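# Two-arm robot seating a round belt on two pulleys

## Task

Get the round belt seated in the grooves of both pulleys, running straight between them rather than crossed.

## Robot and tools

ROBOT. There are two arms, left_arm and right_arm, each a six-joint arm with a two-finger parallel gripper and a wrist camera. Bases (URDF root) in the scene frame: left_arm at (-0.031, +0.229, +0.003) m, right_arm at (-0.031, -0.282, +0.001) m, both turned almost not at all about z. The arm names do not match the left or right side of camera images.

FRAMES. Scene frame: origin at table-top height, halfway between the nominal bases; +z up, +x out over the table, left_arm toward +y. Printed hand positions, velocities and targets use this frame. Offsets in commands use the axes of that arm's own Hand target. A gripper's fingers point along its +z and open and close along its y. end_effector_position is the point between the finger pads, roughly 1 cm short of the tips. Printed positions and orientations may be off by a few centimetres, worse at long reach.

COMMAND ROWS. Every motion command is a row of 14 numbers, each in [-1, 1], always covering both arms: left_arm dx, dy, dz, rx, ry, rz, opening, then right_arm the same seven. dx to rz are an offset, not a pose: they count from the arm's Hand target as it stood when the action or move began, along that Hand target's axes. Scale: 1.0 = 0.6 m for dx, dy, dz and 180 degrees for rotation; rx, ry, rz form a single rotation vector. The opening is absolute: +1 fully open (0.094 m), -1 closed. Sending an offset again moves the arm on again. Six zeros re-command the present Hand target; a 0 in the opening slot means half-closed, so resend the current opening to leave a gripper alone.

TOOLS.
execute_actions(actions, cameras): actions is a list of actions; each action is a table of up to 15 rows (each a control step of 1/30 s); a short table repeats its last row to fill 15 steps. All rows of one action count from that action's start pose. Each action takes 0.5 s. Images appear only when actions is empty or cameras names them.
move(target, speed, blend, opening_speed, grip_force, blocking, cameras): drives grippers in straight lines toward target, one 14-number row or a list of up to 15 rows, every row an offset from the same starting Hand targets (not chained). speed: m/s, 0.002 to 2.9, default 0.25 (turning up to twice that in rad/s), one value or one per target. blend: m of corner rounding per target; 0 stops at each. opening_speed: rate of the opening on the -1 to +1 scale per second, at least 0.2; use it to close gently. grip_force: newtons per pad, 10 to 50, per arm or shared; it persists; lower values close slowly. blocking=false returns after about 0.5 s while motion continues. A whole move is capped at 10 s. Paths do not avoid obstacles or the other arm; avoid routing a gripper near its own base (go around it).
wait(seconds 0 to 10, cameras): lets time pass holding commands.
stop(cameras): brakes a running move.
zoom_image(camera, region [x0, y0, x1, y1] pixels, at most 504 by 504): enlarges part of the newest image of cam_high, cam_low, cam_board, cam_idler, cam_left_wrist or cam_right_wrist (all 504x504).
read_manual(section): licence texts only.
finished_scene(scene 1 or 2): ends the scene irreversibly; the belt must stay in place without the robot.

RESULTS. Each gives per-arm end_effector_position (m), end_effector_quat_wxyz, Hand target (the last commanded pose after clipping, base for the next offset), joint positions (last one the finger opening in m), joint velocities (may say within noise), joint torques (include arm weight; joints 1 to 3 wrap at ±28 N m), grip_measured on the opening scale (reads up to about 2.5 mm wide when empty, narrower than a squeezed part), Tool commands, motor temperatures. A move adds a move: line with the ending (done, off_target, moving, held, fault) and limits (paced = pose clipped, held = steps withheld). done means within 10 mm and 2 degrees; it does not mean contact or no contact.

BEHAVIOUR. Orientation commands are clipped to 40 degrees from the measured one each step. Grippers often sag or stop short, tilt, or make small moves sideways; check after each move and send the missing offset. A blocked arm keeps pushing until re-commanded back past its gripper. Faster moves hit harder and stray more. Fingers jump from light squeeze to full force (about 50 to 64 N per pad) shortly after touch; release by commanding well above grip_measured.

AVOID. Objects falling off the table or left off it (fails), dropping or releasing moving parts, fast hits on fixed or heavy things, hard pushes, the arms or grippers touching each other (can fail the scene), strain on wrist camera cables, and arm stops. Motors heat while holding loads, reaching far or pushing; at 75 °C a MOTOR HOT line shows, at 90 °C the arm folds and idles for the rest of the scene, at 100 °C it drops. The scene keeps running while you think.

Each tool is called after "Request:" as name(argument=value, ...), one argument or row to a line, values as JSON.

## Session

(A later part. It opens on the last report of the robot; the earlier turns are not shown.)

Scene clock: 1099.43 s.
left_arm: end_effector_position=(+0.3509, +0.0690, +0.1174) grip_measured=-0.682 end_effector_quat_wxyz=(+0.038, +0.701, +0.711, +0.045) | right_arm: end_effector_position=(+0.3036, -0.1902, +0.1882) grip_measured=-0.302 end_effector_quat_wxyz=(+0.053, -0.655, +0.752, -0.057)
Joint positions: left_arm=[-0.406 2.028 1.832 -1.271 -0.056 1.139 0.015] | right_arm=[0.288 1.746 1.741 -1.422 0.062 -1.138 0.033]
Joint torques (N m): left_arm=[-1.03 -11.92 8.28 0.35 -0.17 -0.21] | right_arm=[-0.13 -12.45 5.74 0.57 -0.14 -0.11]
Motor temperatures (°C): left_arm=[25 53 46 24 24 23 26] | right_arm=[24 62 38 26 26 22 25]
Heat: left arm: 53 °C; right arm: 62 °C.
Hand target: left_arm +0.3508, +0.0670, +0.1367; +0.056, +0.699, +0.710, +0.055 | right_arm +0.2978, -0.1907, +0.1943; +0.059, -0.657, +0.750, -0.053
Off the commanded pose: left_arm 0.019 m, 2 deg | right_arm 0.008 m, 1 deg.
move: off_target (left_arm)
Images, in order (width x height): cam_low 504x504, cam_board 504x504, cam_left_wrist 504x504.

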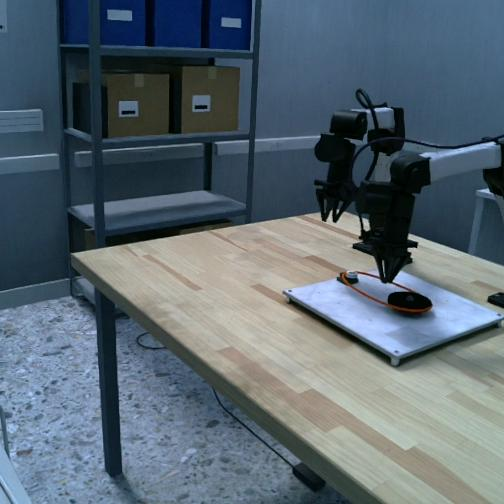

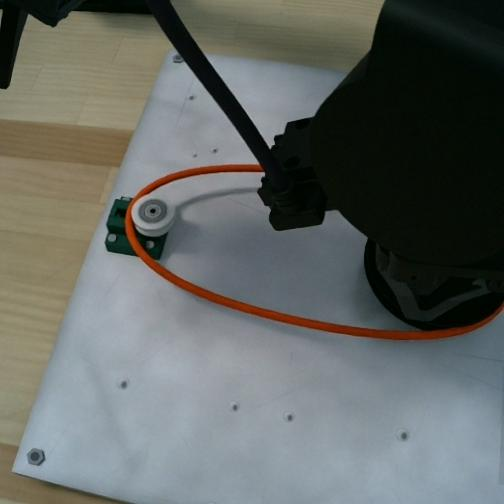

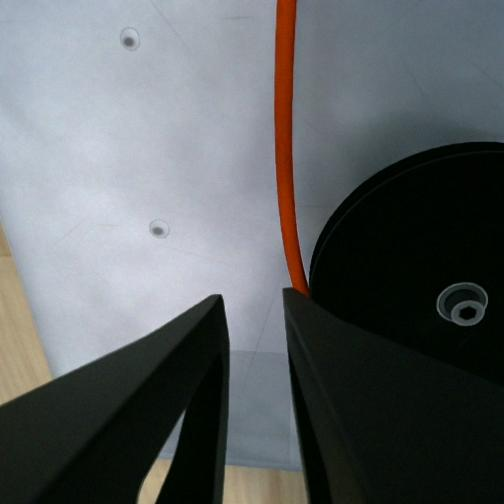

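Request:
move(
  target=[0.0,0.2,-0.15,0,0,0,-0.68,0.1,0,-0.05,0,0,0,-0.3],
  speed=0.2,
  cameras=["cam_low","cam_board","cam_idler","cam_high"],
)

Request:
zoom_image(
  camera="cam_low",
  region=[320, 250, 450, 340],
)

Request:
zoom_image(
  camera="cam_board",
  region=[344, 150, 504, 400],
)

Request:
zoom_image(
  camera="cam_idler",
  region=[150, 180, 300, 330],
)

Request:
zoom_image(
  camera="cam_board",
  region=[100, 160, 220, 280],
)

Scene clock: 1108.43 s.
left_arm: end_effector_position=(+0.4548, +0.0682, +0.2477) grip_measured=-0.682 end_effector_quat_wxyz=(+0.203, +0.679, +0.694, +0.127) | right_arm: end_effector_position=(+0.2861, -0.2509, +0.2077) grip_measured=-0.302 end_effector_quat_wxyz=(+0.039, -0.656, +0.752, -0.047)
Joint positions: left_arm=[-0.324 2.356 2.828 -1.563 -0.056 1.225 0.015] | right_arm=[0.106 1.683 1.752 -1.523 0.034 -1.319 0.033]
Joint torques (N m): left_arm=[0.02 -9.22 7.17 1.07 -0.05 -0.01] | right_arm=[-0.24 -11.88 8.61 0.5 -0.22 -0.1]
Motor temperatures (°C): left_arm=[25 58 46 24 24 23 25] | right_arm=[24 62 37 26 26 22 25]
Heat: left arm: 58 °C; right arm: 62 °C.
Hand target: left_arm +0.4553, +0.0689, +0.2443; +0.056, +0.699, +0.710, +0.055 | right_arm +0.2852, -0.2501, +0.2228; +0.059, -0.657, +0.750, -0.053
Off the commanded pose: left_arm 0.003 m, 19 deg | right_arm 0.015 m, 2 deg.
joint sent to its limit (left arm) — joint 4 (wrist pitch), lower limit. The joint targets are off in orientation, not in position.
move: off_target (left_arm, right_arm)
Images, in order (width x height): cam_high 504x504, cam_low 504x504, cam_board 504x504, cam_idler 504x504.

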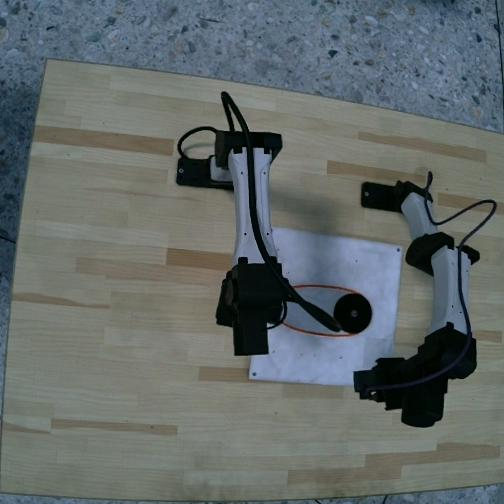

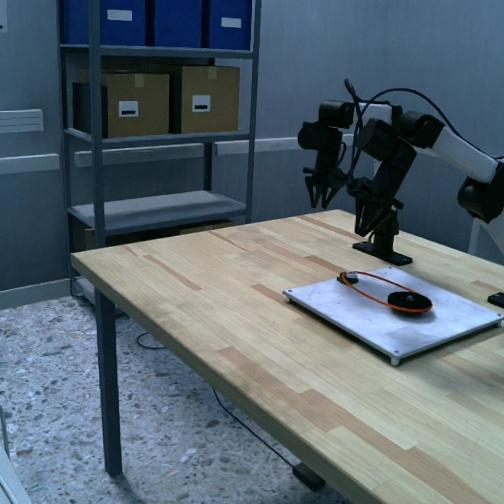

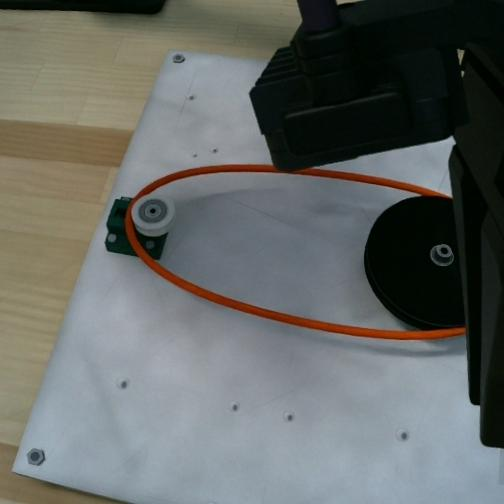

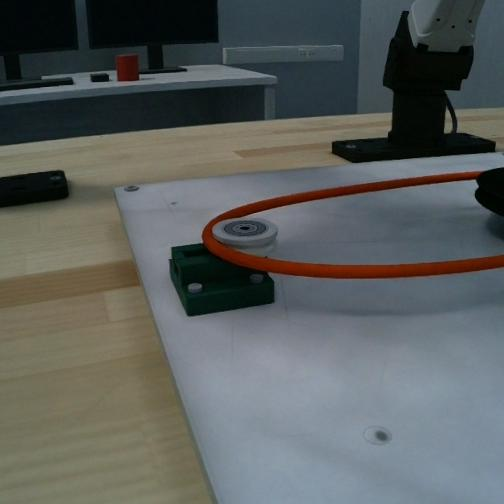

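Scaled by 3.877 from the camera's 504x504 image, which has a finer 720x720 frame.

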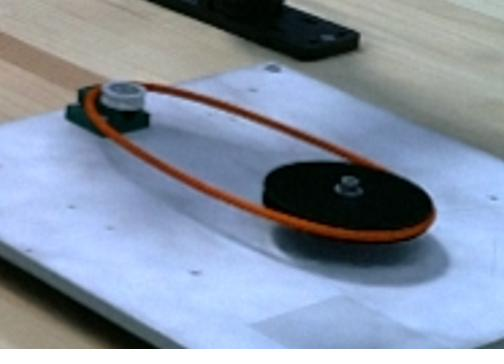

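Scaled by 2.016 from the camera's 504x504 image, which has a finer 720x720 frame.

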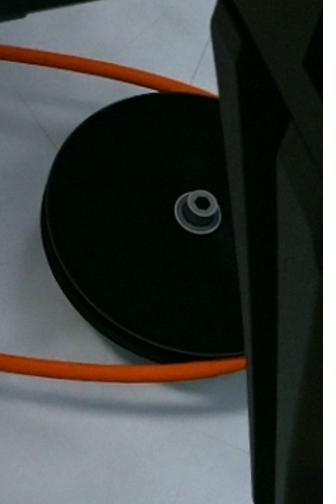

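Scaled by 3.360 from the camera's 504x504 image, which has a finer 720x720 frame.

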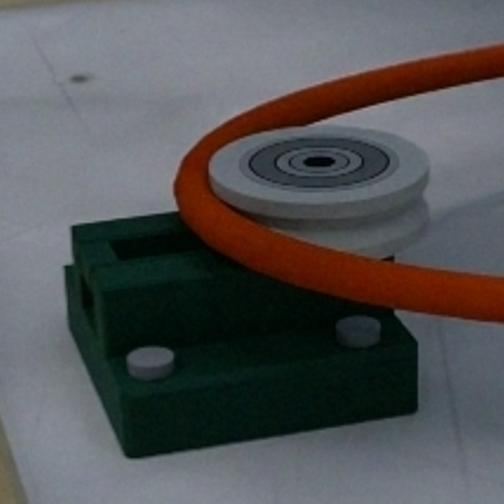

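Scaled by 4.200 from the camera's 504x504 image, which has a finer 720x720 frame.

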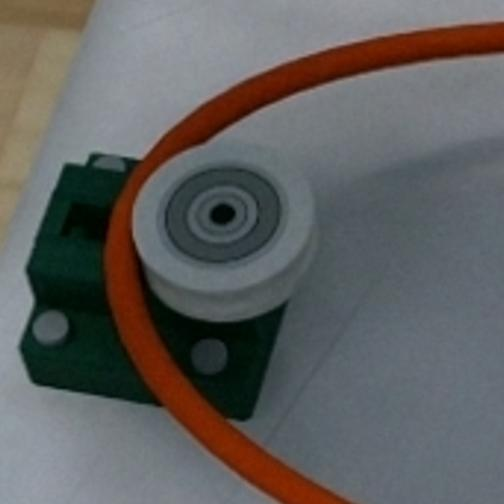

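Request:
wait(
  seconds=0,
  cameras=["cam_right_wrist","cam_left_wrist"],
)

Scene clock: 1117.57 s.
left_arm: end_effector_position=(+0.4548, +0.0682, +0.2477) grip_measured=-0.682 end_effector_quat_wxyz=(+0.203, +0.680, +0.694, +0.127) | right_arm: end_effector_position=(+0.2860, -0.2509, +0.2077) grip_measured=-0.302 end_effector_quat_wxyz=(+0.038, -0.656, +0.752, -0.047)
Joint positions: left_arm=[-0.324 2.356 2.828 -1.563 -0.056 1.225 0.015] | right_arm=[0.106 1.683 1.752 -1.524 0.033 -1.32 0.033]
Joint torques (N m): left_arm=[-0.01 -9.22 7.23 1.07 -0.06 0.01] | right_arm=[-0.12 -11.78 8.49 0.46 -0.18 -0.09]
Motor temperatures (°C): left_arm=[25 56 46 25 24 23 25] | right_arm=[24 63 38 26 26 22 25]
Heat: left arm: 56 °C; right arm: 63 °C.
Hand target: left_arm +0.4553, +0.0688, +0.2443; +0.056, +0.699, +0.710, +0.055 | right_arm +0.2852, -0.2500, +0.2228; +0.059, -0.657, +0.750, -0.053
Tool commands: left_gripper/opening=-0.68 right_gripper/opening=-0.3
Off the commanded pose: left_arm 0.003 m, 19 deg | right_arm 0.015 m, 2 deg.
Images, in order (width x height): cam_left_wrist 504x504, cam_right_wrist 504x504.

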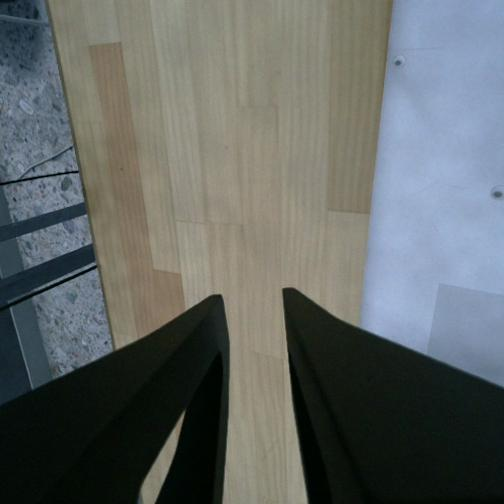

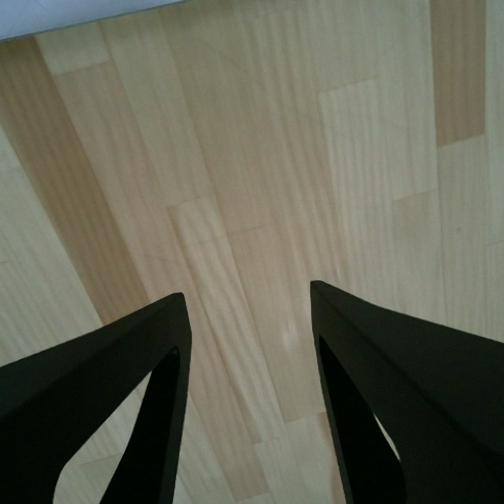

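Request:
move(
  target=[-0.25,-0.1,0,0,0,-0.25,-0.68,-0.15,0,0,0,0,0,-0.3],
  speed=0.25,
  cameras=["cam_right_wrist","cam_left_wrist","cam_board"],
)

Request:
zoom_image(
  camera="cam_board",
  region=[344, 150, 504, 400],
)

Scene clock: 1126.97 s.
left_arm: end_effector_position=(+0.4011, -0.0545, +0.2372) grip_measured=-0.682 end_effector_quat_wxyz=(+0.235, +0.451, +0.860, +0.040) | right_arm: end_effector_position=(+0.2938, -0.1742, +0.2195) grip_measured=-0.302 end_effector_quat_wxyz=(+0.058, -0.663, +0.745, -0.049)
Joint positions: left_arm=[-0.614 2.392 2.847 -1.564 -0.144 0.37 0.015] | right_arm=[0.335 1.766 1.895 -1.555 0.048 -1.112 0.033]
Joint torques (N m): left_arm=[-0.18 -10.76 5.52 1.2 -0.15 -0.07] | right_arm=[-0.08 -10.06 5.72 0.7 -0.08 -0.06]
Motor temperatures (°C): left_arm=[25 55 45 25 24 23 25] | right_arm=[24 62 38 26 26 22 25]
Heat: left arm: 55 °C; right arm: 62 °C.
Hand target: left_arm +0.4013, -0.0542, +0.2372; +0.235, +0.452, +0.860, +0.041 (not the last commanded pose) | right_arm +0.2936, -0.1749, +0.2196; +0.058, -0.662, +0.745, -0.049 (not the last commanded pose)
Off the commanded pose: left_arm 0.028 m, 22 deg | right_arm 0.015 m, 1 deg.
elbow stopped short (left arm): the move would have taken joint 3 (elbow) straighter than the controller allows.
move: held (left_arm, right_arm; a check stopped the path); limits=held
pose unreachable (left arm): on one or more control steps of this call, first in action 0 (counted from 0), this arm could not follow its commanded pose, so it was not sent that pose on those steps. It may still have moved: this result reports where it is.
cause: moving toward the commanded pose would bring a part of the arm too close to another arm (this arm's wrist (the part past joint 4) and the right arm's wrist (the part past joint 4), along the way the arms are being sent, or toward where that arm still pushes).
pose unreachable (right arm): on one or more control steps of this call, first in action 0 (counted from 0), this arm could not follow its commanded pose, so it was not sent that pose on those steps. It may still have moved: this result reports where it is.
cause: moving toward the commanded pose would bring a part of the arm too close to another arm (this arm's wrist (the part past joint 4) and the left arm's wrist (the part past joint 4), along the way the arms are being sent, or toward where that arm still pushes).
Images, in order (width x height): cam_board 504x504, cam_left_wrist 504x504, cam_right_wrist 504x504.

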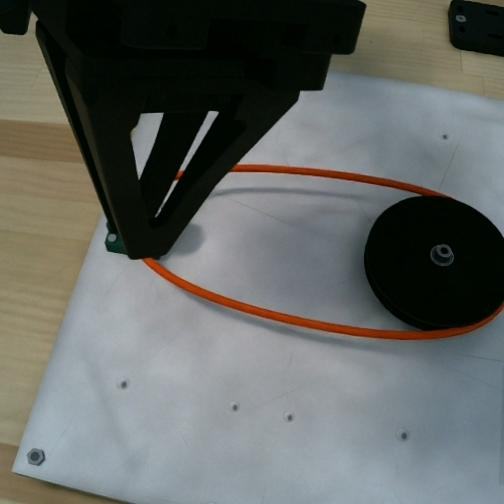

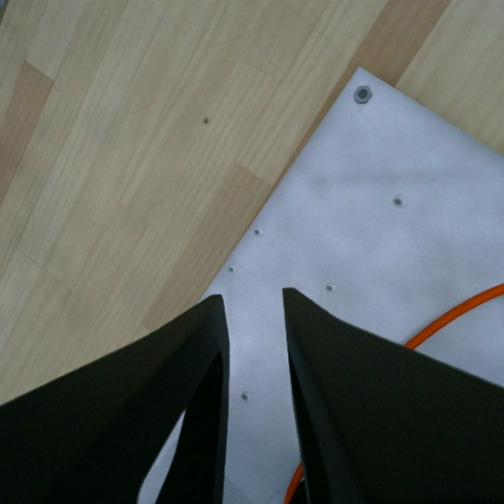

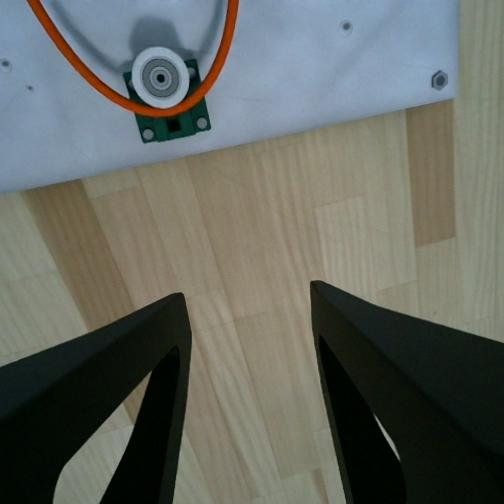

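Scaled by 2.016 from the camera's 504x504 image, which has a finer 720x720 frame.

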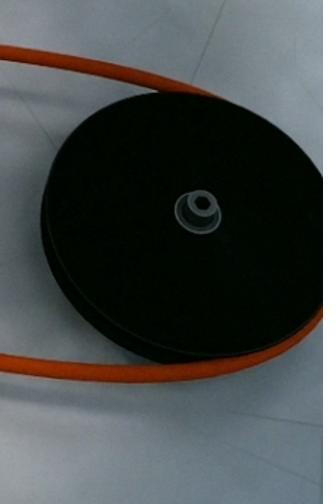

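Request:
zoom_image(
  camera="cam_right_wrist",
  region=[90, 10, 240, 160],
)

Request:
zoom_image(
  camera="cam_low",
  region=[380, 270, 440, 320],
)

Scaled by 3.360 from the camera's 504x504 image, which has a finer 720x720 frame.

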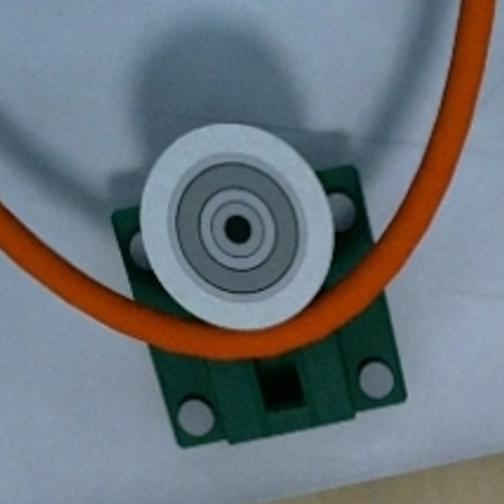

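This scene's latest camera images include none from cam_low. They are from: cam_board, cam_left_wrist, cam_right_wrist. cam_low's image comes with the result of a call that names it in "cameras".

Request:
finished_scene(
  scene=1,
)

The scene is finished: the task was done.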